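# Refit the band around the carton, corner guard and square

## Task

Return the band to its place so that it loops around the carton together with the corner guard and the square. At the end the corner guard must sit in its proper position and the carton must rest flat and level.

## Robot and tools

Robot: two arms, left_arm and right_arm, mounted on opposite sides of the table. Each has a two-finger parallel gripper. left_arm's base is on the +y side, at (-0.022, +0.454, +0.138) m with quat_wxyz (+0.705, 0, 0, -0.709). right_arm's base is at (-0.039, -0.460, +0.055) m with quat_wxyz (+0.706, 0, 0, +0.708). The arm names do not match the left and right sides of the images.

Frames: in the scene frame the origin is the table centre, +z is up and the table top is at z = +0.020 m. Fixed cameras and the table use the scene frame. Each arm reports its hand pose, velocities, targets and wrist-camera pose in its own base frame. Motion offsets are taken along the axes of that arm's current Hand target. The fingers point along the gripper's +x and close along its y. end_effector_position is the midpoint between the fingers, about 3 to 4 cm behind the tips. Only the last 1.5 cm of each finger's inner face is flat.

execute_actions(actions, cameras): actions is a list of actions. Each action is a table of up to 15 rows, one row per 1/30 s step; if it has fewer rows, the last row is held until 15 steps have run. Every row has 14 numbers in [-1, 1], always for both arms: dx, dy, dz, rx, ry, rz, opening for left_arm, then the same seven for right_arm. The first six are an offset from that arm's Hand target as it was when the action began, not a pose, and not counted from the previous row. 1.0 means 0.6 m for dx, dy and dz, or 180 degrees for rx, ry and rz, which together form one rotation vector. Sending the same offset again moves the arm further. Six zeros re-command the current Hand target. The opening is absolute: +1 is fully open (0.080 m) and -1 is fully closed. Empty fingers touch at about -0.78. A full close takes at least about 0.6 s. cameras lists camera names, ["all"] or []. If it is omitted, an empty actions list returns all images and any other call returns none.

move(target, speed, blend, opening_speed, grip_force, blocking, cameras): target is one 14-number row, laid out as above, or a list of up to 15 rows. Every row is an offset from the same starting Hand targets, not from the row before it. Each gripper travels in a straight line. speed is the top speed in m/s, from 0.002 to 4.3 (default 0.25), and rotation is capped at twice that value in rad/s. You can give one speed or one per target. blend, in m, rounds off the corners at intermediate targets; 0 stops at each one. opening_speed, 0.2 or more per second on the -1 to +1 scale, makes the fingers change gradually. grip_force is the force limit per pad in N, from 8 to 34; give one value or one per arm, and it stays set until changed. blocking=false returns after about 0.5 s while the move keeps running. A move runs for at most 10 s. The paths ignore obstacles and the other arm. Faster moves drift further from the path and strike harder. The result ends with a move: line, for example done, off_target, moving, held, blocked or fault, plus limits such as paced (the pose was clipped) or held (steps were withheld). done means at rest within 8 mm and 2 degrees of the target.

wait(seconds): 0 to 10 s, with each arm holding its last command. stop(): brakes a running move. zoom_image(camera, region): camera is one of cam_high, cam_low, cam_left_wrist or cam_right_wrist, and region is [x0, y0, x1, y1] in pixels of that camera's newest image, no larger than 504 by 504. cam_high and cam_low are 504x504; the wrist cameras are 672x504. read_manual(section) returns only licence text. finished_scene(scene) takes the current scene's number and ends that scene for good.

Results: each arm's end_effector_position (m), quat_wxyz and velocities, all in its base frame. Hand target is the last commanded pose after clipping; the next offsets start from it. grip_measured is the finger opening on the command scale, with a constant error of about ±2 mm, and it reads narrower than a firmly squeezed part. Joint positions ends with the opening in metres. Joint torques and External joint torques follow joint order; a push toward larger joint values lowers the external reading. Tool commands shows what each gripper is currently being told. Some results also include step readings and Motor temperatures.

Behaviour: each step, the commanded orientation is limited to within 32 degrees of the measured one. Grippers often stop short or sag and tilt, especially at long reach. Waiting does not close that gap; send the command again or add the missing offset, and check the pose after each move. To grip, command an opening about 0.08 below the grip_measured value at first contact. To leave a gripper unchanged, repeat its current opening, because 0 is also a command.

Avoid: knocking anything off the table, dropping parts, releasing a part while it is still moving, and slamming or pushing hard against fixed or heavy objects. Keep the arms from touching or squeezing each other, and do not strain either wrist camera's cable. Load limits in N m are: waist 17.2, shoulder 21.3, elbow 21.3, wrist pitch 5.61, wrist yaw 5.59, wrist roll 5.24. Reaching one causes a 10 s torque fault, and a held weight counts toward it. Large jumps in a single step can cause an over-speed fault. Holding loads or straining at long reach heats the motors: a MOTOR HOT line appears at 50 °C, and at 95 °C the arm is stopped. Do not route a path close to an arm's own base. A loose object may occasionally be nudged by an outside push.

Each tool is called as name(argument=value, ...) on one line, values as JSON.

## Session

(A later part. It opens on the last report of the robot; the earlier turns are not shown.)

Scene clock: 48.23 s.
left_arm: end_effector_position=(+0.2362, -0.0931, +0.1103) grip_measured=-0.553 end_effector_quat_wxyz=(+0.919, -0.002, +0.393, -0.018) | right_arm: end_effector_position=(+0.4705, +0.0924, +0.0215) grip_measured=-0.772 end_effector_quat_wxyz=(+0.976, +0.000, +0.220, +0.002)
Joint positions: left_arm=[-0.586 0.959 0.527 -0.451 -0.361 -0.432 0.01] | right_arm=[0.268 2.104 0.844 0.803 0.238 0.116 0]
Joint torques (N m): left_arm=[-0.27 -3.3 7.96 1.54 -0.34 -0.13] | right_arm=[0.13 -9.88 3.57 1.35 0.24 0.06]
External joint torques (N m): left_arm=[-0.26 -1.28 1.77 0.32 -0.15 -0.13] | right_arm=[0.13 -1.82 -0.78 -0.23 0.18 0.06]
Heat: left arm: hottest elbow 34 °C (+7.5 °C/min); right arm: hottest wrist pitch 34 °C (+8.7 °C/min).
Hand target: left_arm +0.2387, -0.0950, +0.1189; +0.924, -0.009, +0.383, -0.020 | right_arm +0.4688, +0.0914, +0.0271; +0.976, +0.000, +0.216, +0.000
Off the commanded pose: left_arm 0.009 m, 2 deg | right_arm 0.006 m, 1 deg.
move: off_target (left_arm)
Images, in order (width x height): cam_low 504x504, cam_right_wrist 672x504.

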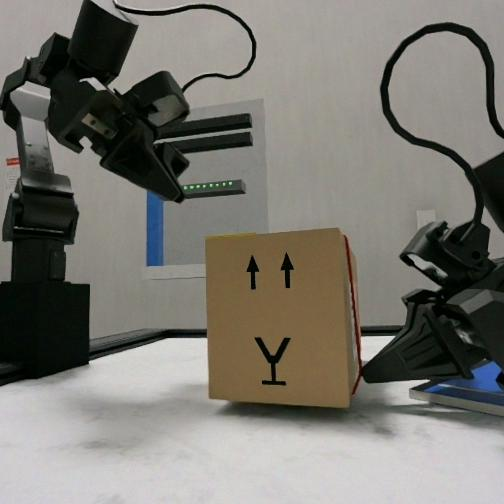

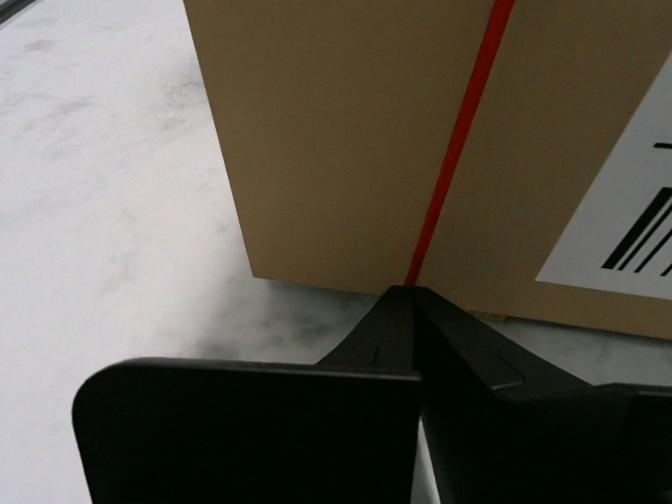

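move(target=[0,0,0,0,0,0,-0.55,-0.005,-0.055,-0.005,0,0,0,-1], speed=0.05, cameras=["cam_right_wrist","cam_low","cam_high"])

zoom_image(camera="cam_low", region=[320, 330, 440, 420])

zoom_image(camera="cam_high", region=[160, 150, 310, 280])

Scene clock: 51.43 s.
left_arm: end_effector_position=(+0.2362, -0.0931, +0.1103) grip_measured=-0.553 end_effector_quat_wxyz=(+0.919, -0.002, +0.393, -0.018) | right_arm: end_effector_position=(+0.4649, +0.0583, +0.0183) grip_measured=-0.775 end_effector_quat_wxyz=(+0.975, +0.002, +0.224, -0.001)
Joint positions: left_arm=[-0.586 0.959 0.527 -0.451 -0.361 -0.432 0.01] | right_arm=[0.176 2.085 0.788 0.839 0.16 0.081 0]
Joint torques (N m): left_arm=[-0.25 -3.28 7.94 1.54 -0.33 -0.12] | right_arm=[0.1 -9.66 3.79 1.69 0.08 -0.16]
External joint torques (N m): left_arm=[-0.25 -1.22 1.71 0.3 -0.15 -0.12] | right_arm=[0.08 -1.87 -0.37 0.1 0.04 -0.16]
Motor temperatures (°C): left_arm=[25 29 35 30 28 27] | right_arm=[25 31 30 34 30 30]
Heat: left arm: hottest elbow 35 °C (+8.2 °C/min); right arm: hottest wrist pitch 34 °C (+8.2 °C/min).
Hand target: left_arm +0.2387, -0.0950, +0.1189; +0.924, -0.009, +0.383, -0.020 | right_arm +0.4648, +0.0585, +0.0257; +0.976, +0.000, +0.216, +0.000
Off the commanded pose: left_arm 0.009 m, 2 deg | right_arm 0.007 m, 1 deg.
move: off_target (left_arm)
Images, in order (width x height): cam_high 504x504, cam_low 504x504, cam_right_wrist 672x504.

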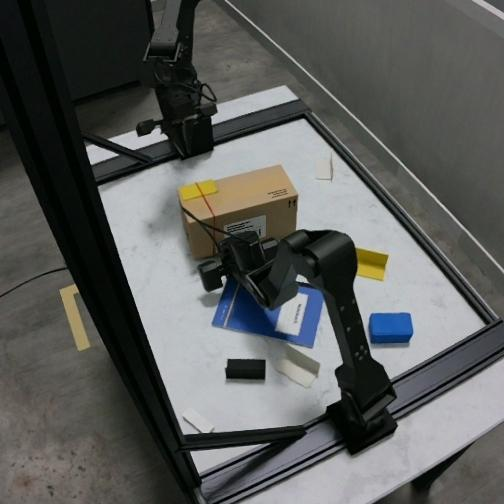

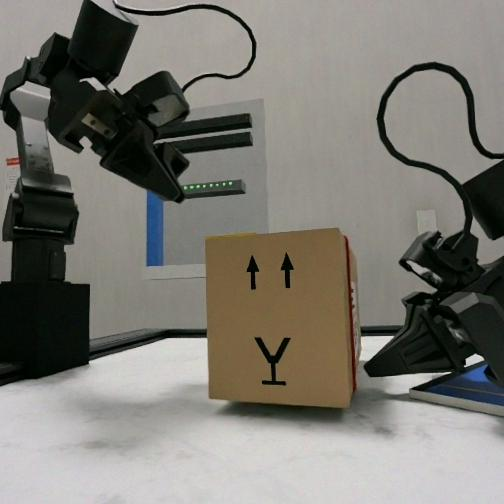

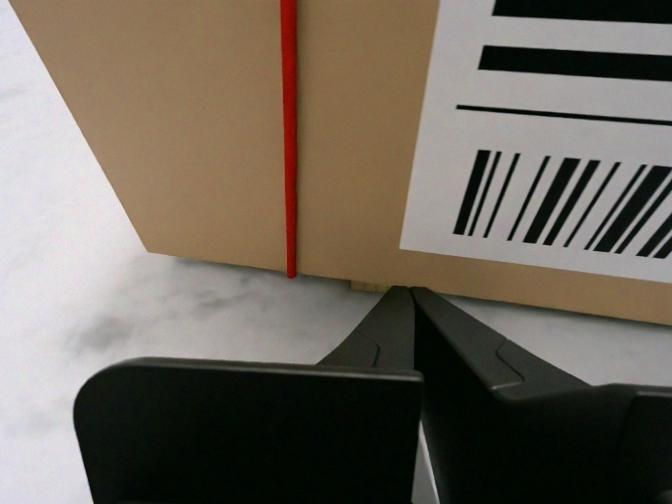

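Scaled by 4.200.

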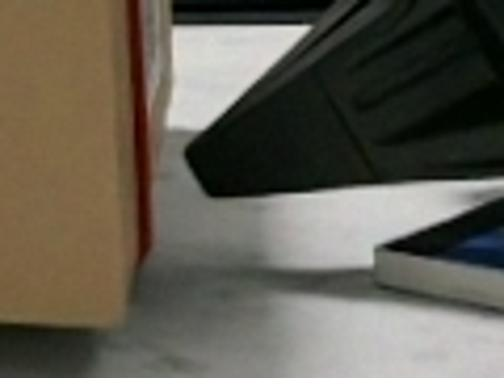

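Scaled by 3.360.

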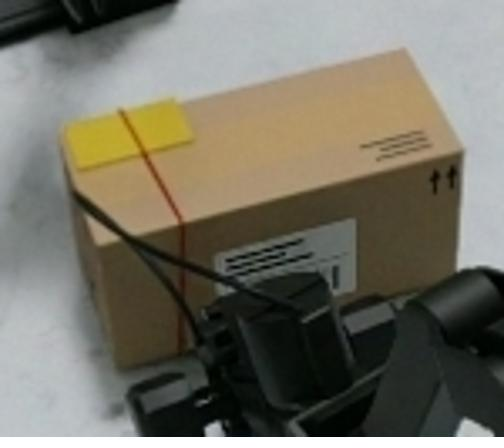

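move(target=[0,0,0,0,0,0,-0.55,-0.35,0.05,0.15,0,-0.05,0,-0.35], speed=0.2, cameras=["cam_right_wrist","cam_left_wrist","cam_high","cam_low"])

zoom_image(camera="cam_high", region=[160, 150, 310, 280])

zoom_image(camera="cam_left_wrist", region=[230, 0, 530, 310])

Scene clock: 53.53 s.
left_arm: end_effector_position=(+0.2362, -0.0931, +0.1103) grip_measured=-0.553 end_effector_quat_wxyz=(+0.919, -0.002, +0.393, -0.018) | right_arm: end_effector_position=(+0.3120, +0.0876, +0.1876) grip_measured=-0.353 end_effector_quat_wxyz=(+0.989, -0.007, +0.148, +0.000)
Joint positions: left_arm=[-0.586 0.959 0.527 -0.451 -0.361 -0.432 0.01] | right_arm=[0.482 1.036 0.487 0.216 0.462 0.138 0.019]
Joint torques (N m): left_arm=[-0.26 -3.3 7.96 1.54 -0.33 -0.12] | right_arm=[0.24 -3.8 8.06 1.45 0.21 0.28]
External joint torques (N m): left_arm=[-0.28 -1.2 1.65 0.29 -0.14 -0.12] | right_arm=[0.26 -0.97 1.49 -0.15 0.12 0.27]
Heat: left arm: hottest elbow 35 °C (+7.8 °C/min); right arm: hottest wrist pitch 34 °C (+7.8 °C/min).
Hand target: left_arm +0.2387, -0.0950, +0.1189; +0.924, -0.009, +0.383, -0.020 | right_arm +0.3123, +0.0883, +0.1957; +0.990, +0.000, +0.138, +0.000
Off the commanded pose: left_arm 0.009 m, 2 deg | right_arm 0.008 m, 1 deg.
move: off_target (left_arm)

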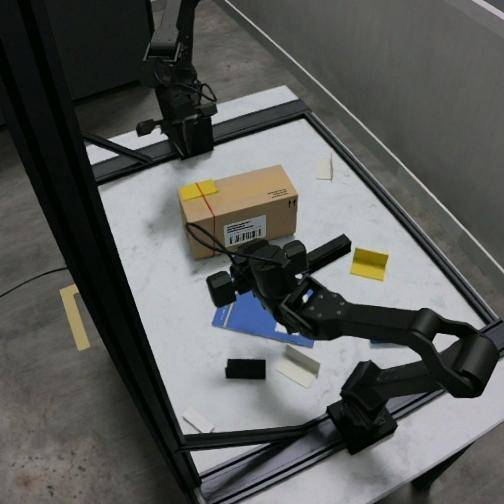

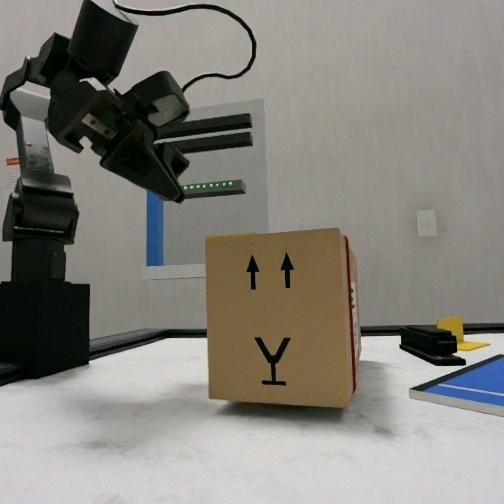

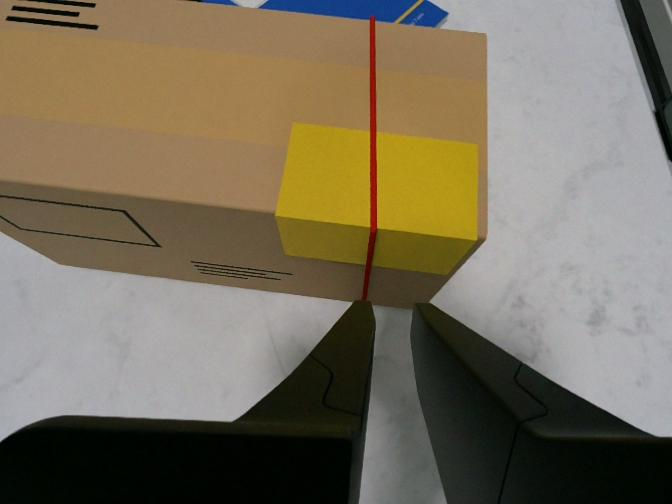

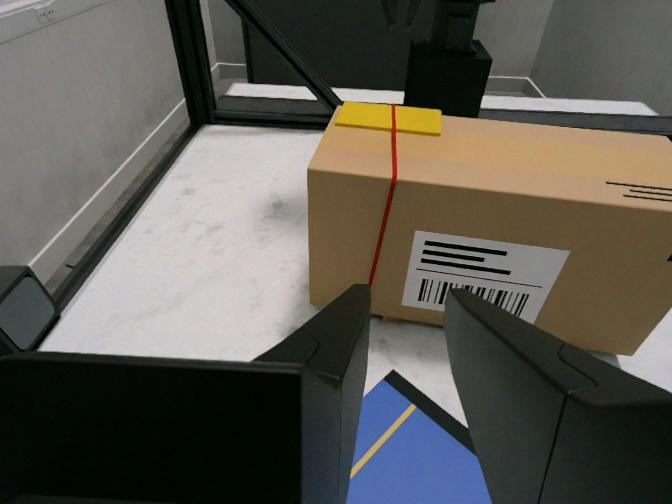

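Scaled by 3.360.

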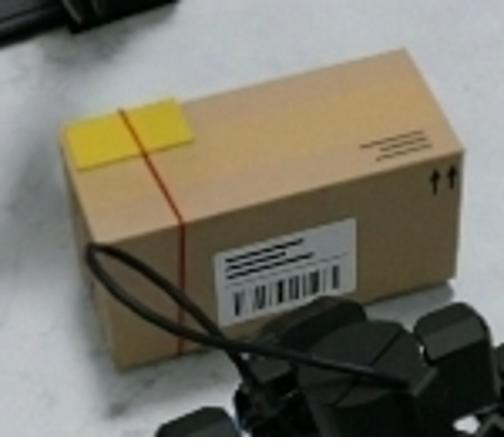

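Scaled by 1.626.

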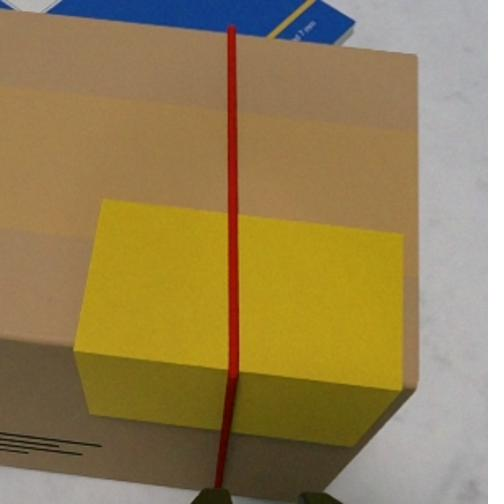

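move(target=[0,0,0,0,0,0,-0.55,0.207,-0.022,0.052,0,0.162,0,-0.3], speed=0.15, cameras=["cam_right_wrist","cam_low"])

Scene clock: 56.80 s.
left_arm: end_effector_position=(+0.2362, -0.0931, +0.1103) grip_measured=-0.553 end_effector_quat_wxyz=(+0.919, -0.002, +0.393, -0.018) | right_arm: end_effector_position=(+0.4364, +0.0747, +0.1903) grip_measured=-0.303 end_effector_quat_wxyz=(+0.923, +0.000, +0.385, -0.001)
Joint positions: left_arm=[-0.586 0.959 0.527 -0.451 -0.361 -0.432 0.01] | right_arm=[0.223 1.648 1.325 -0.48 0.158 0.161 0.021]
Joint torques (N m): left_arm=[-0.25 -3.31 7.96 1.54 -0.33 -0.12] | right_arm=[-0.04 -5.71 8.54 1.2 0.02 -0.04]
External joint torques (N m): left_arm=[-0.24 -1.22 1.68 0.29 -0.15 -0.12] | right_arm=[0.01 1.5 1.96 -0.17 -0.06 -0.05]
Heat: left arm: hottest elbow 36 °C (+8.5 °C/min); right arm: hottest wrist pitch 33 °C (+6.3 °C/min).
Hand target: left_arm +0.2387, -0.0950, +0.1189; +0.924, -0.009, +0.383, -0.020 | right_arm +0.4403, +0.0751, +0.1918; +0.924, +0.001, +0.383, +0.000
Off the commanded pose: left_arm 0.009 m, 2 deg | right_arm 0.004 m, 0 deg.
move: off_target (left_arm)
Images, in order (width x height): cam_low 504x504, cam_right_wrist 672x504.

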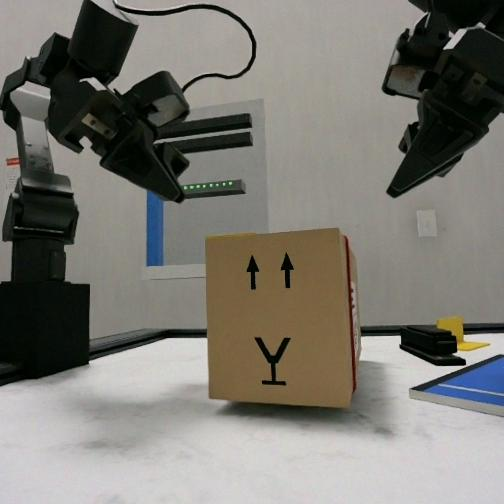

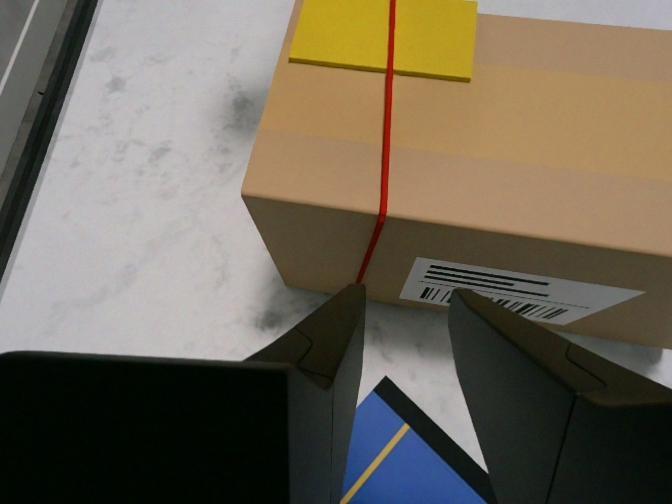

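move(target=[0,0,0,0,0,0,-0.55,0.06,0.007,0.003,0,0,0,-0.3], speed=0.1, cameras=["cam_right_wrist","cam_low"])

Scene clock: 58.03 s.
left_arm: end_effector_position=(+0.2362, -0.0931, +0.1103) grip_measured=-0.553 end_effector_quat_wxyz=(+0.919, -0.002, +0.393, -0.018) | right_arm: end_effector_position=(+0.4625, +0.0792, +0.1659) grip_measured=-0.303 end_effector_quat_wxyz=(+0.922, +0.001, +0.387, -0.001)
Joint positions: left_arm=[-0.586 0.959 0.527 -0.451 -0.361 -0.432 0.01] | right_arm=[0.219 1.761 1.359 -0.404 0.154 0.161 0.021]
Joint torques (N m): left_arm=[-0.26 -3.3 7.94 1.54 -0.33 -0.12] | right_arm=[-0.38 -6.42 8.45 1.41 0.01 -0.14]
External joint torques (N m): left_arm=[-0.26 -1.24 1.72 0.3 -0.14 -0.13] | right_arm=[-0.31 1.38 2.02 0.05 -0.07 -0.14]
Heat: left arm: hottest elbow 36 °C (+8.3 °C/min); right arm: hottest wrist pitch 33 °C (+6.2 °C/min).
Hand target: left_arm +0.2387, -0.0950, +0.1189; +0.924, -0.009, +0.383, -0.020 | right_arm +0.4669, +0.0793, +0.1673; +0.924, +0.001, +0.383, +0.000
Off the commanded pose: left_arm 0.009 m, 2 deg | right_arm 0.005 m, 0 deg.
move: off_target (left_arm)
Images, in order (width x height): cam_low 504x504, cam_right_wrist 672x504.

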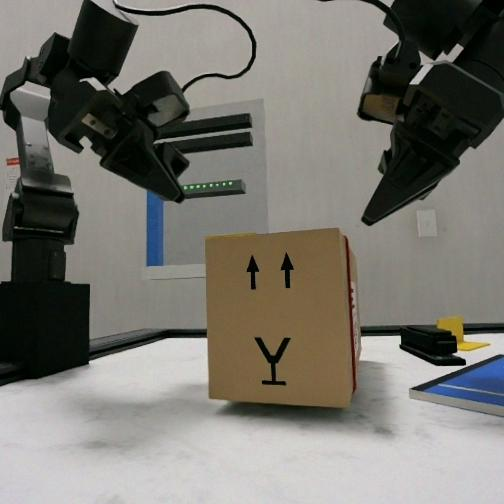

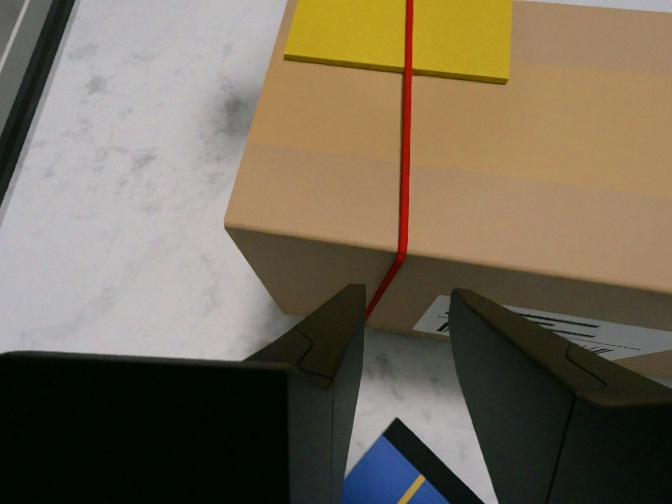

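move(target=[0,0,0,0,0,0,-0.55,0.028,0,-0.005,0,0,0,-0.35], speed=0.07, cameras=["cam_right_wrist","cam_low"])

zoom_image(camera="cam_low", region=[300, 190, 420, 280])

Scene clock: 59.27 s.
left_arm: end_effector_position=(+0.2362, -0.0931, +0.1103) grip_measured=-0.553 end_effector_quat_wxyz=(+0.919, -0.002, +0.393, -0.018) | right_arm: end_effector_position=(+0.4723, +0.0792, +0.1525) grip_measured=-0.347 end_effector_quat_wxyz=(+0.922, +0.001, +0.386, -0.001)
Joint positions: left_arm=[-0.586 0.959 0.527 -0.451 -0.361 -0.432 0.01] | right_arm=[0.213 1.805 1.359 -0.358 0.151 0.156 0.019]
Joint torques (N m): left_arm=[-0.25 -3.29 7.96 1.54 -0.33 -0.12] | right_arm=[-0.16 -6.8 8.57 1.4 0 -0.17]
External joint torques (N m): left_arm=[-0.26 -1.19 1.65 0.28 -0.15 -0.13] | right_arm=[-0.11 1.32 2.17 0.05 -0.07 -0.17]
Heat: left arm: hottest elbow 36 °C (+8.1 °C/min); right arm: hottest wrist pitch 33 °C (+6.1 °C/min).
Hand target: left_arm +0.2387, -0.0950, +0.1189; +0.924, -0.009, +0.383, -0.020 | right_arm +0.4767, +0.0792, +0.1533; +0.924, +0.000, +0.383, +0.000
Off the commanded pose: left_arm 0.009 m, 2 deg | right_arm 0.004 m, 0 deg.
move: off_target (left_arm)
Images, in order (width x height): cam_low 504x504, cam_right_wrist 672x504.

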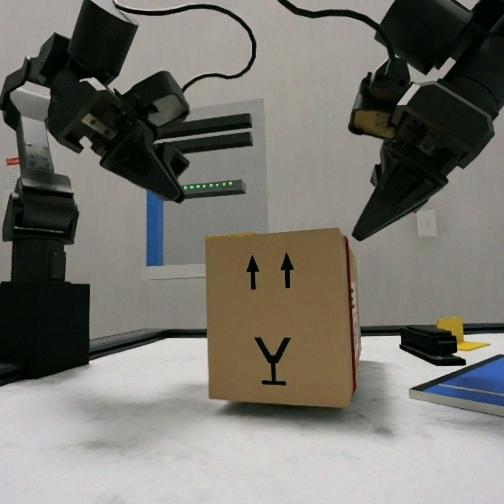

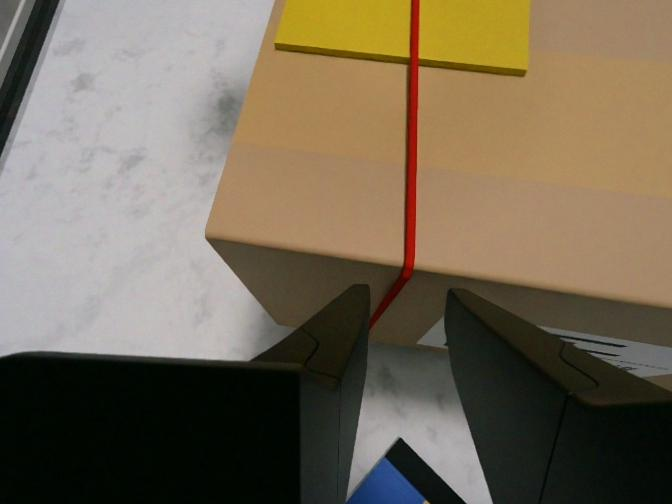

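Scaled by 4.200.

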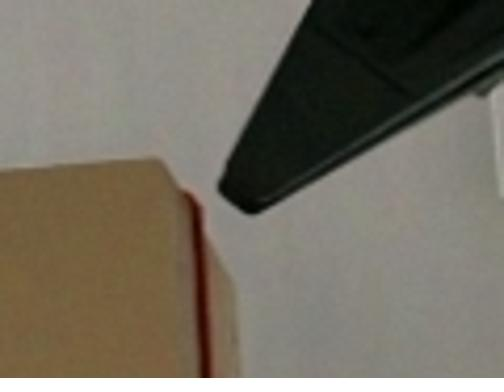

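move(target=[0,0,0,0,0,0,-0.55,0.0185,0.0,0.005,0,0,0,-0.35], speed=0.05, cameras=["cam_right_wrist","cam_low"])

zoom_image(camera="cam_low", region=[300, 190, 420, 280])

Scene clock: 60.27 s.
left_arm: end_effector_position=(+0.2362, -0.0931, +0.1103) grip_measured=-0.553 end_effector_quat_wxyz=(+0.919, -0.002, +0.393, -0.018) | right_arm: end_effector_position=(+0.4794, +0.0792, +0.1479) grip_measured=-0.347 end_effector_quat_wxyz=(+0.922, +0.001, +0.387, -0.002)
Joint positions: left_arm=[-0.586 0.959 0.527 -0.451 -0.361 -0.432 0.01] | right_arm=[0.209 1.836 1.38 -0.35 0.148 0.153 0.019]
Joint torques (N m): left_arm=[-0.26 -3.3 7.96 1.55 -0.33 -0.13] | right_arm=[-0.45 -5.9 9.02 1.81 -0.03 -0.2]
External joint torques (N m): left_arm=[-0.27 -1.2 1.68 0.3 -0.15 -0.13] | right_arm=[-0.51 2.3 2.71 0.48 -0.09 -0.2]
Heat: left arm: hottest elbow 36 °C (+8.1 °C/min); right arm: hottest wrist pitch 34 °C (+6.1 °C/min).
Hand target: left_arm +0.2387, -0.0950, +0.1189; +0.924, -0.009, +0.383, -0.020 | right_arm +0.4866, +0.0792, +0.1477; +0.924, +0.000, +0.383, +0.000
Off the commanded pose: left_arm 0.009 m, 2 deg | right_arm 0.007 m, 0 deg.
move: off_target (left_arm)
Images, in order (width x height): cam_low 504x504, cam_right_wrist 672x504.

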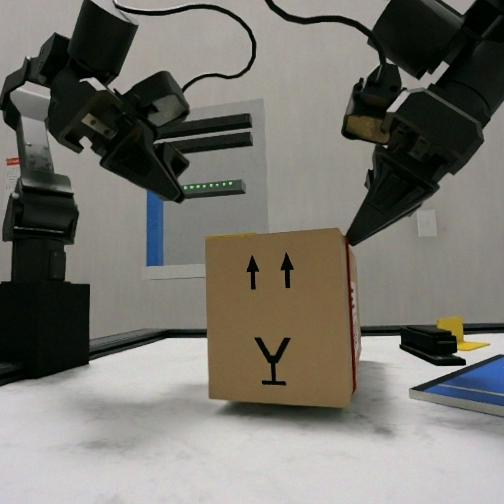

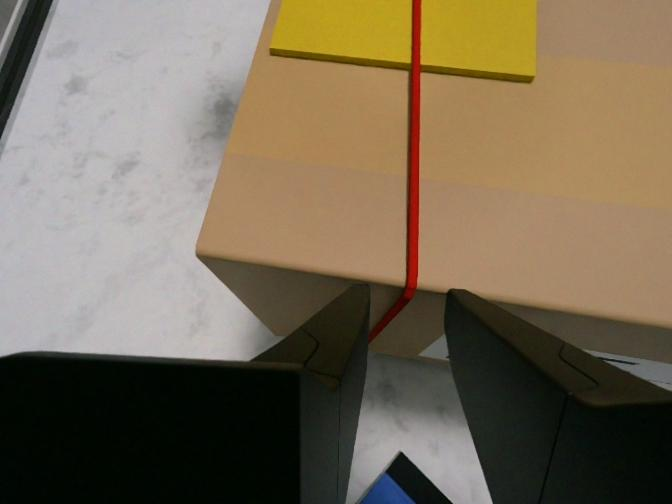

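Scaled by 4.200.

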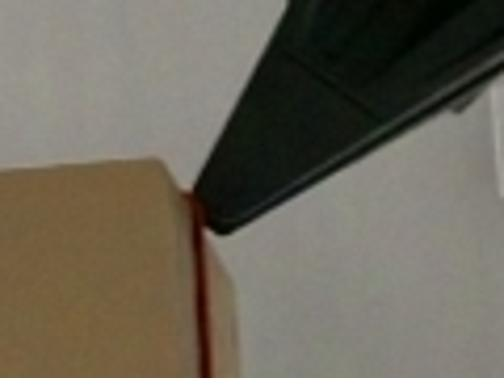

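move(target=[[0,0,0,0,0,0,-0.55,0.002,0,-0.002,0,0,0,-1],[0,0,0,0,0,0,-0.55,-0.027,0,0.0,0,0,0,-1]], speed=0.05, opening_speed=1, cameras=["cam_right_wrist","cam_low"])

Scene clock: 62.17 s.
left_arm: end_effector_position=(+0.2362, -0.0931, +0.1103) grip_measured=-0.553 end_effector_quat_wxyz=(+0.919, -0.002, +0.393, -0.018) | right_arm: end_effector_position=(+0.4767, +0.0783, +0.1475) grip_measured=-0.772 end_effector_quat_wxyz=(+0.920, +0.000, +0.393, -0.002)
Joint positions: left_arm=[-0.586 0.959 0.527 -0.451 -0.361 -0.432 0.01] | right_arm=[0.208 1.831 1.38 -0.368 0.146 0.153 0]
Joint torques (N m): left_arm=[-0.25 -3.3 7.96 1.55 -0.33 -0.12] | right_arm=[0.41 -10.48 7.38 0.79 0.17 0.04]
External joint torques (N m): left_arm=[-0.25 -1.19 1.67 0.29 -0.14 -0.13] | right_arm=[0.41 -2.14 0.93 -0.57 0.1 0.04]
Heat: left arm: hottest elbow 36 °C (+8.1 °C/min); right arm: hottest wrist pitch 34 °C (+6.1 °C/min).
Hand target: left_arm +0.2387, -0.0950, +0.1189; +0.924, -0.009, +0.383, -0.020 | right_arm +0.4752, +0.0794, +0.1593; +0.924, +0.001, +0.383, +0.000
Off the commanded pose: left_arm 0.009 m, 2 deg | right_arm 0.012 m, 1 deg.
move: off_target (left_arm, right_arm)
Images, in order (width x height): cam_low 504x504, cam_right_wrist 672x504.

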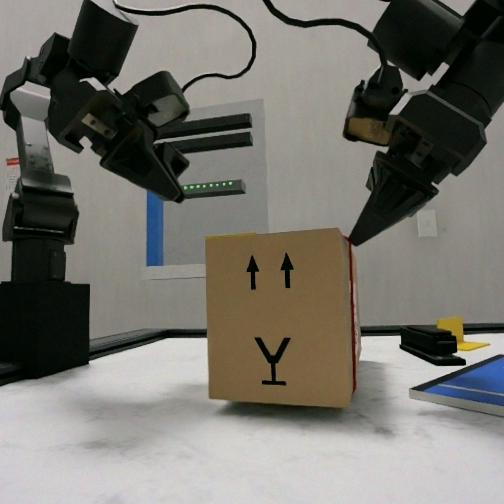

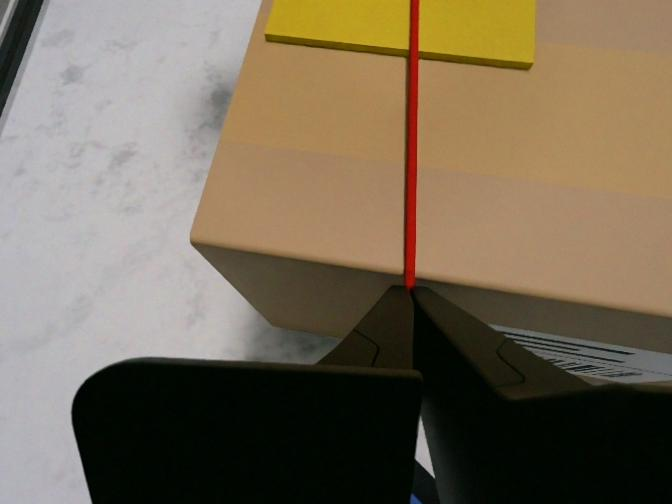

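move(target=[[0,0,0,0,0,0,-0.55,-0.006,0.008,0,0,0,0,-1],[0,0,0,0,0,0,-0.55,-0.006,0.03,0.0,0,0,0,-1]], speed=0.05, cameras=["cam_right_wrist","cam_low"])

Scene clock: 63.87 s.
left_arm: end_effector_position=(+0.2362, -0.0931, +0.1103) grip_measured=-0.553 end_effector_quat_wxyz=(+0.919, -0.002, +0.393, -0.018) | right_arm: end_effector_position=(+0.4708, +0.0934, +0.1486) grip_measured=-0.772 end_effector_quat_wxyz=(+0.918, -0.004, +0.396, -0.003)
Joint positions: left_arm=[-0.586 0.959 0.527 -0.451 -0.361 -0.432 0.01] | right_arm=[0.253 1.827 1.385 -0.39 0.182 0.18 0]
Joint torques (N m): left_arm=[-0.26 -3.3 7.95 1.55 -0.33 -0.12] | right_arm=[0.91 -9.66 8.65 1.02 0.05 0.26]
External joint torques (N m): left_arm=[-0.28 -1.17 1.65 0.3 -0.14 -0.12] | right_arm=[0.91 -1.35 2.21 -0.32 -0.03 0.26]
Heat: left arm: hottest elbow 36 °C (+8.0 °C/min); right arm: hottest shoulder 33 °C (+4.0 °C/min).
Hand target: left_arm +0.2387, -0.0950, +0.1189; +0.924, -0.009, +0.383, -0.020 | right_arm +0.4727, +0.0973, +0.1618; +0.924, +0.001, +0.383, +0.000
Off the commanded pose: left_arm 0.009 m, 2 deg | right_arm 0.014 m, 2 deg.
move: off_target (left_arm, right_arm)
Images, in order (width x height): cam_low 504x504, cam_right_wrist 672x504.

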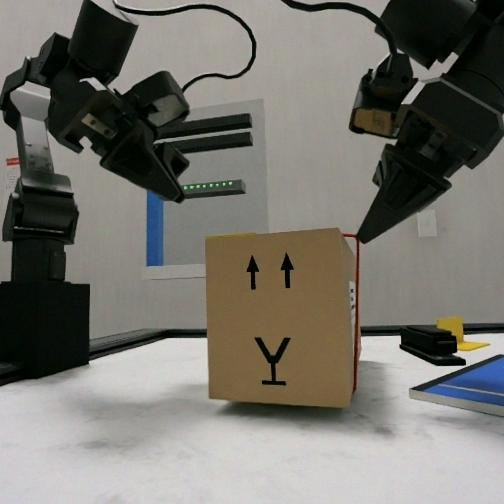

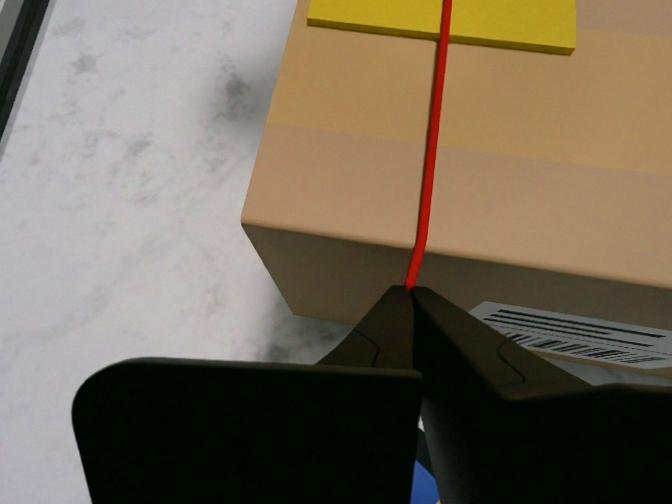

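move(target=[[0,0,0,0,0,0,-0.55,0.0,0.018,0,0,0,0,-1],[0,0,0,0,0,0,-0.55,0.014,0.014,-0.005,0,0,0,-1]], speed=0.05, cameras=["cam_right_wrist","cam_low"])

Scene clock: 65.50 s.
left_arm: end_effector_position=(+0.2362, -0.0931, +0.1103) grip_measured=-0.553 end_effector_quat_wxyz=(+0.919, -0.002, +0.393, -0.018) | right_arm: end_effector_position=(+0.4743, +0.1031, +0.1523) grip_measured=-0.772 end_effector_quat_wxyz=(+0.922, -0.001, +0.386, -0.004)
Joint positions: left_arm=[-0.586 0.959 0.527 -0.451 -0.361 -0.432 0.01] | right_arm=[0.275 1.836 1.398 -0.375 0.199 0.2 0]
Joint torques (N m): left_arm=[-0.26 -3.3 7.95 1.54 -0.33 -0.12] | right_arm=[0.23 -7.61 7.3 1.42 -0.02 0.05]
External joint torques (N m): left_arm=[-0.28 -1.24 1.73 0.32 -0.14 -0.13] | right_arm=[0.24 0.72 0.92 0.08 -0.12 0.05]
Heat: left arm: hottest elbow 37 °C (+8.1 °C/min); right arm: hottest shoulder 34 °C (+5.0 °C/min).
Hand target: left_arm +0.2387, -0.0950, +0.1189; +0.924, -0.009, +0.383, -0.020 | right_arm +0.4765, +0.1056, +0.1537; +0.924, +0.000, +0.383, +0.000
Off the commanded pose: left_arm 0.009 m, 2 deg | right_arm 0.004 m, 1 deg.
move: off_target (left_arm)
Images, in order (width x height): cam_low 504x504, cam_right_wrist 672x504.

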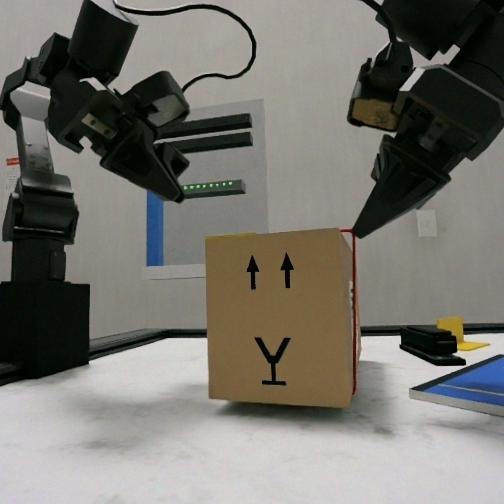

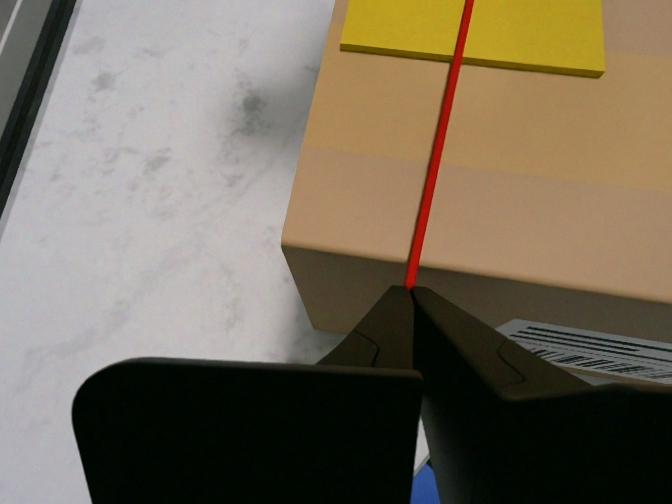

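move(target=[[0,0,0,0,0,0,-0.55,0.005,-0.009,-0.002,0,0,0,-1],[0,0,0,0,0,0,-0.55,0.005,-0.009,-0.002,0,0,0,-0.55],[0,0,0,0,0,0,-0.55,-0.06,-0.009,0.02,0,0,0,-0.55],[0,0,0,0,0,0,-0.55,-0.21,-0.06,0.02,0,-0.13,0,-0.55]], speed=[0.05,0.05,0.1,0.2], opening_speed=0.6, cameras=["all"])

zoom_image(camera="cam_high", region=[160, 150, 310, 280])

zoom_image(camera="cam_left_wrist", region=[230, 0, 530, 310])

Scene clock: 69.80 s.
left_arm: end_effector_position=(+0.2362, -0.0931, +0.1103) grip_measured=-0.553 end_effector_quat_wxyz=(+0.919, -0.002, +0.393, -0.018) | right_arm: end_effector_position=(+0.3984, +0.0717, +0.2491) grip_measured=-0.553 end_effector_quat_wxyz=(+0.981, +0.002, +0.193, +0.001)
Joint positions: left_arm=[-0.586 0.959 0.527 -0.451 -0.361 -0.432 0.01] | right_arm=[0.268 1.324 0.976 -0.052 0.244 0.106 0.01]
Joint torques (N m): left_arm=[-0.25 -3.31 7.95 1.54 -0.33 -0.12] | right_arm=[-0.25 -6.5 6.22 1.74 0.14 -0.09]
External joint torques (N m): left_arm=[-0.27 -1.25 1.74 0.31 -0.14 -0.12] | right_arm=[-0.22 -1.54 -0.52 0.13 0.09 -0.09]
Heat: left arm: hottest elbow 37 °C (+8.0 °C/min); right arm: hottest shoulder 35 °C (+6.0 °C/min).
Hand target: left_arm +0.2387, -0.0950, +0.1189; +0.924, -0.009, +0.383, -0.020 | right_arm +0.3960, +0.0696, +0.2514; +0.982, +0.001, +0.188, +0.000
Off the commanded pose: left_arm 0.009 m, 2 deg | right_arm 0.004 m, 1 deg.
move: off_target (left_arm)

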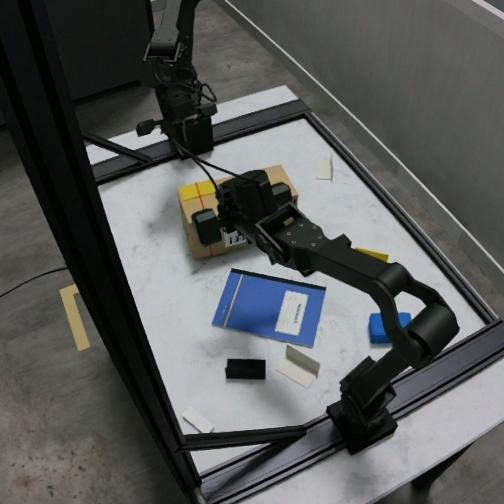

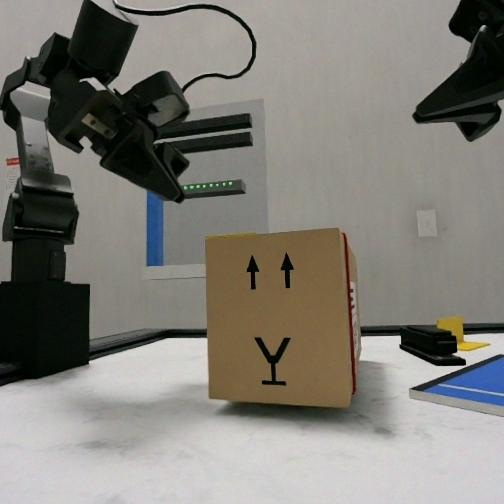

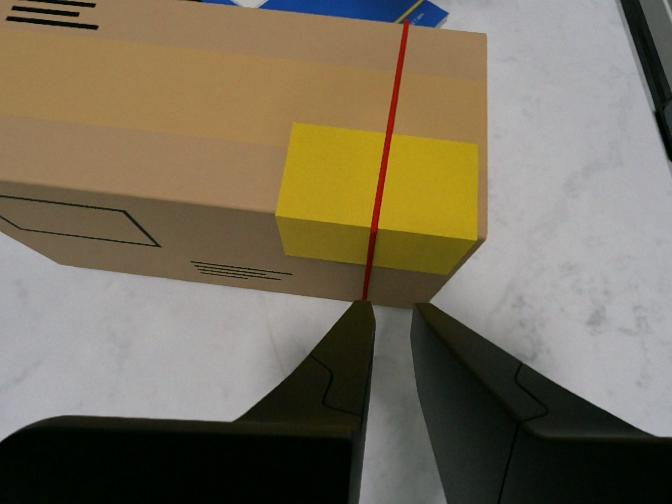

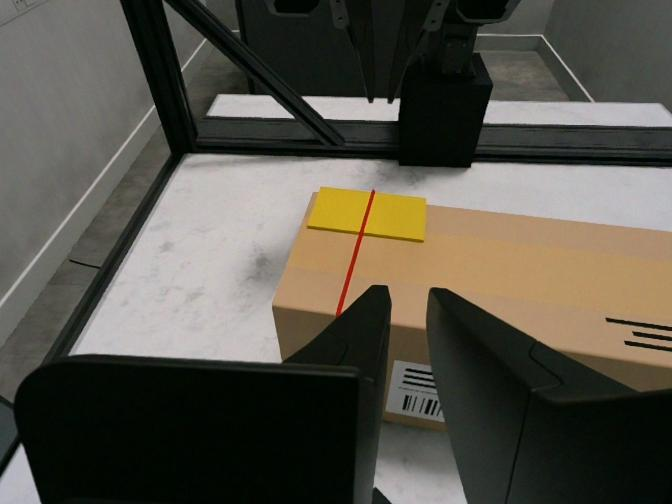

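Scaled by 3.360.

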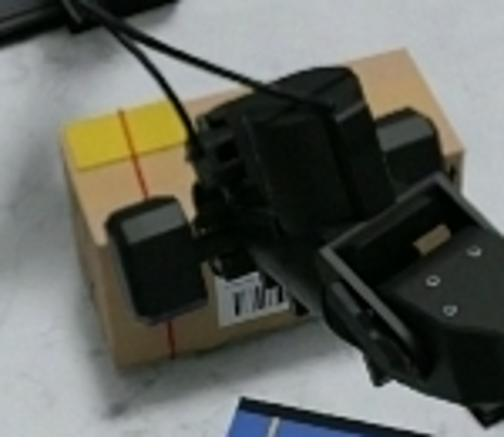

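Scaled by 1.626.

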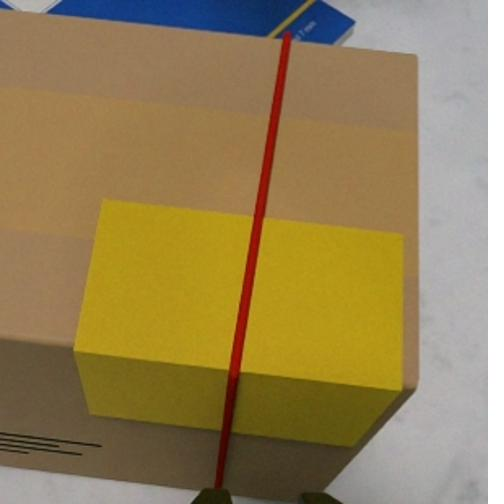

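move(target=[0,0,0,0,0,0,-0.55,-0.3,0.0,-0.02,0,0,0,-0.3], cameras=["cam_high","cam_right_wrist"])

zoom_image(camera="cam_high", region=[160, 150, 310, 280])

zoom_image(camera="cam_right_wrist", region=[250, 120, 600, 360])

Scene clock: 71.60 s.
left_arm: end_effector_position=(+0.2362, -0.0931, +0.1103) grip_measured=-0.553 end_effector_quat_wxyz=(+0.919, -0.002, +0.393, -0.018) | right_arm: end_effector_position=(+0.2248, +0.0698, +0.3002) grip_measured=-0.303 end_effector_quat_wxyz=(+0.981, -0.007, +0.195, +0.000)
Joint positions: left_arm=[-0.586 0.959 0.527 -0.451 -0.361 -0.432 0.01] | right_arm=[0.687 0.733 0.942 -0.7 0.629 0.29 0.021]
Joint torques (N m): left_arm=[-0.25 -3.3 7.95 1.55 -0.33 -0.12] | right_arm=[0.27 -0.82 8.25 1.34 0.35 0.25]
External joint torques (N m): left_arm=[-0.26 -1.21 1.69 0.3 -0.15 -0.13] | right_arm=[0.26 -0.19 2.16 -0.13 0.18 0.25]
Heat: left arm: hottest elbow 37 °C (+8.1 °C/min); right arm: hottest shoulder 35 °C (+6.0 °C/min).
Hand target: left_arm +0.2387, -0.0950, +0.1189; +0.924, -0.009, +0.383, -0.020 | right_arm +0.2243, +0.0697, +0.3066; +0.982, +0.000, +0.188, +0.000
Off the commanded pose: left_arm 0.009 m, 2 deg | right_arm 0.006 m, 1 deg.
move: off_target (left_arm)
Images, in order (width x height): cam_high 504x504, cam_right_wrist 672x504.

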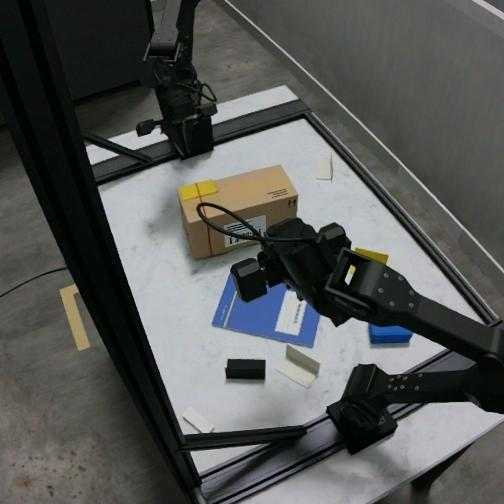

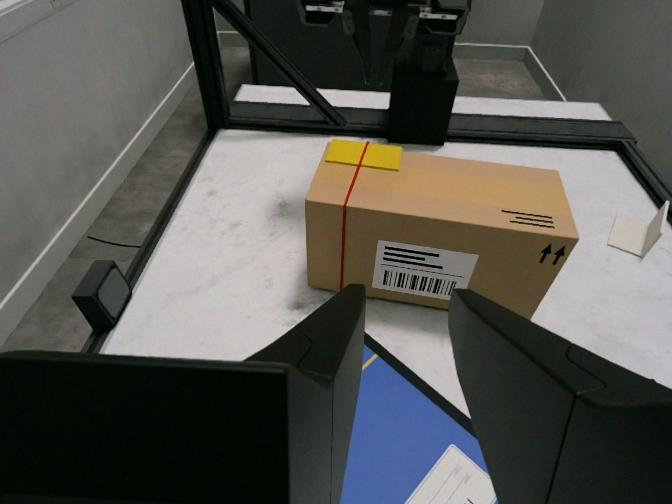

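Scaled by 3.360.

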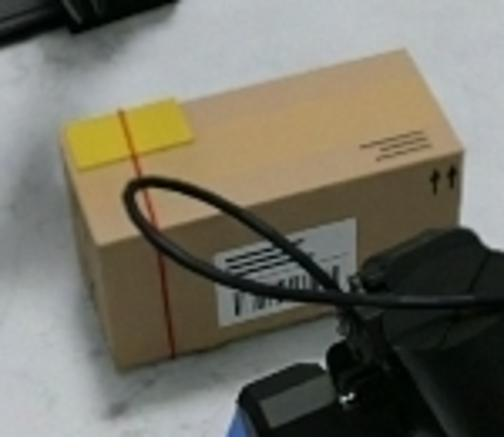

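Scaled by 1.440.

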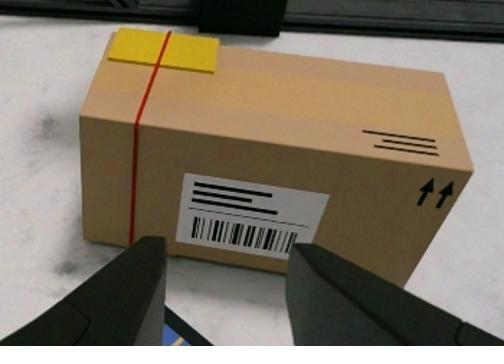

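move(target=[0.095,0.004,-0.024,0,0,0,-0.35,0,0,0,0,0,0,-0.3], speed=0.1, cameras=["cam_left_wrist","cam_low"])

zoom_image(camera="cam_low", region=[160, 180, 280, 270])

Scene clock: 73.27 s.
left_arm: end_effector_position=(+0.2698, -0.0963, +0.0720) grip_measured=-0.353 end_effector_quat_wxyz=(+0.925, -0.011, +0.379, -0.021) | right_arm: end_effector_position=(+0.2248, +0.0698, +0.3002) grip_measured=-0.303 end_effector_quat_wxyz=(+0.981, -0.007, +0.195, +0.000)
Joint positions: left_arm=[-0.502 1.172 0.438 -0.091 -0.306 -0.367 0.019] | right_arm=[0.687 0.733 0.942 -0.7 0.629 0.29 0.021]
Joint torques (N m): left_arm=[0.25 -2.46 4.89 1.93 -0.12 0.11] | right_arm=[0.31 -0.86 8.41 1.3 0.27 0.28]
External joint torques (N m): left_arm=[0.27 0.54 -0.93 0.63 0.03 0.11] | right_arm=[0.32 -0.16 2.26 -0.18 0.09 0.27]
Heat: left arm: hottest elbow 37 °C (+7.1 °C/min); right arm: hottest shoulder 34 °C (+5.1 °C/min).
Hand target: left_arm +0.2689, -0.0951, +0.0685; +0.924, -0.009, +0.383, -0.020 | right_arm +0.2243, +0.0697, +0.3066; +0.982, +0.001, +0.188, +0.000
Off the commanded pose: left_arm 0.004 m, 1 deg | right_arm 0.006 m, 1 deg.
move: done
Images, in order (width x height): cam_low 504x504, cam_left_wrist 672x504.

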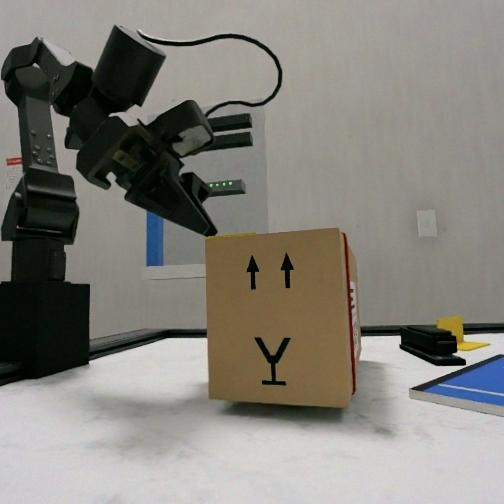

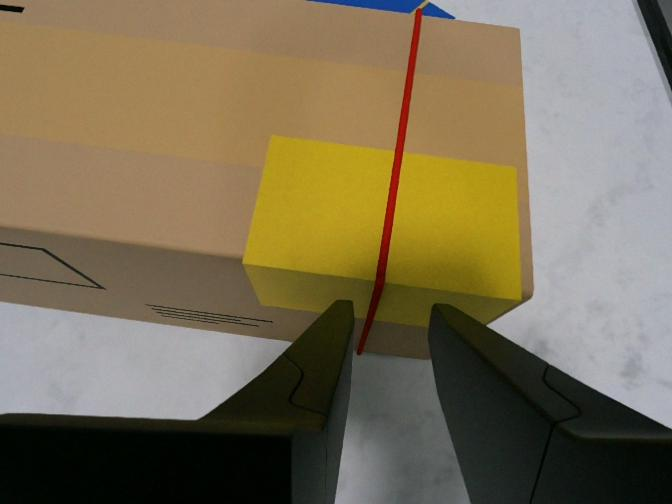

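Scaled by 4.200.

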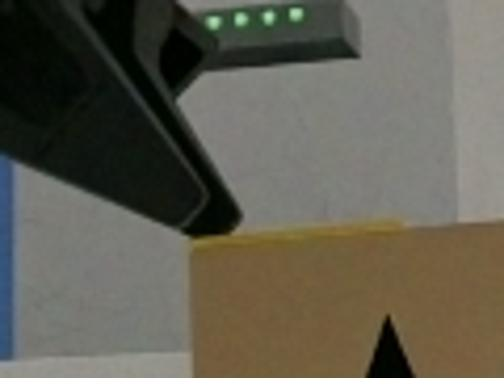

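move(target=[[0.018,0.005,-0.002,0,0,0,-0.35,0,0,0,0,0,0,-0.3],[0.018,0.005,-0.002,0,0,0,-1,0,0,0,0,0,0,-0.3],[0,0.003,0,0,0,0,-1,0,0,0,0,0,0,-0.3]], speed=0.05, opening_speed=1, cameras=["cam_left_wrist","cam_low"])

zoom_image(camera="cam_left_wrist", region=[300, 180, 520, 345])

Scene clock: 76.37 s.
left_arm: end_effector_position=(+0.2683, -0.0927, +0.0645) grip_measured=-0.775 end_effector_quat_wxyz=(+0.921, -0.006, +0.389, -0.019) | right_arm: end_effector_position=(+0.2248, +0.0698, +0.3002) grip_measured=-0.303 end_effector_quat_wxyz=(+0.981, -0.007, +0.195, +0.000)
Joint positions: left_arm=[-0.488 1.187 0.427 -0.085 -0.295 -0.354 0] | right_arm=[0.687 0.733 0.942 -0.7 0.629 0.29 0.021]
Joint torques (N m): left_arm=[-0.24 -4.37 5.71 1.6 -0.29 -0.12] | right_arm=[0.28 -0.77 8.32 1.28 0.28 0.27]
External joint torques (N m): left_arm=[-0.24 -1.33 -0.07 0.3 -0.13 -0.12] | right_arm=[0.26 -0.09 2.18 -0.21 0.11 0.27]
Heat: left arm: hottest elbow 37 °C (+7.1 °C/min); right arm: hottest shoulder 34 °C (+5.1 °C/min).
Hand target: left_arm +0.2689, -0.0933, +0.0683; +0.924, -0.008, +0.383, -0.020 | right_arm +0.2243, +0.0697, +0.3066; +0.982, +0.001, +0.188, +0.000
Off the commanded pose: left_arm 0.004 m, 1 deg | right_arm 0.006 m, 1 deg.
move: done
Images, in order (width x height): cam_low 504x504, cam_left_wrist 672x504.

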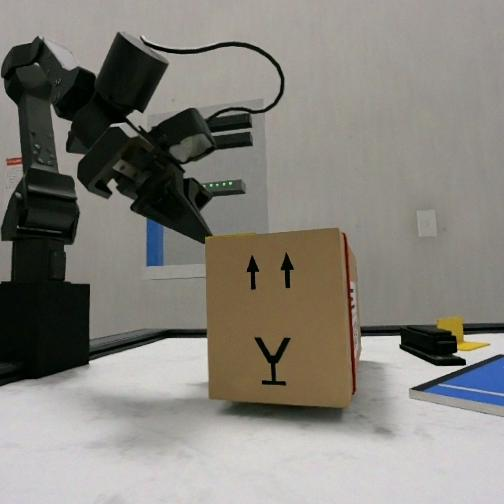

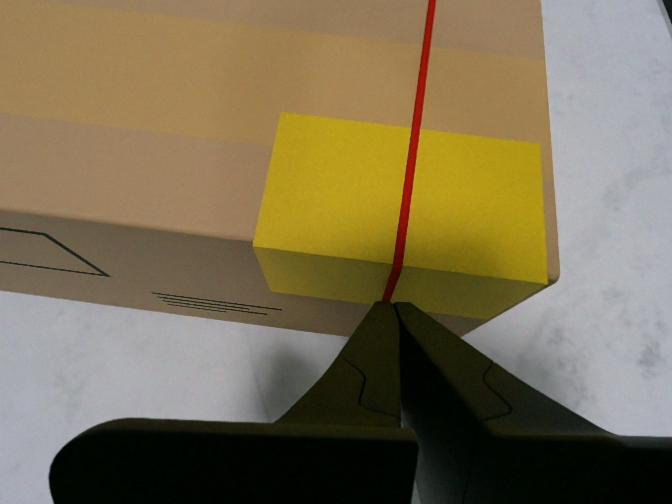

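Scaled by 2.291.

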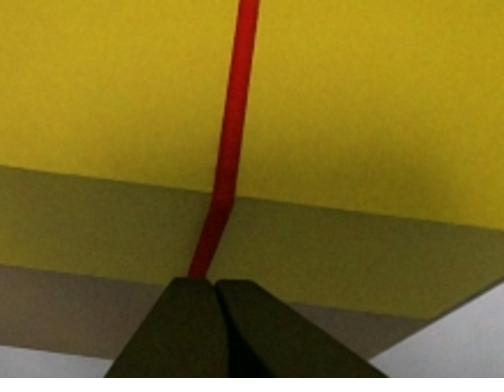

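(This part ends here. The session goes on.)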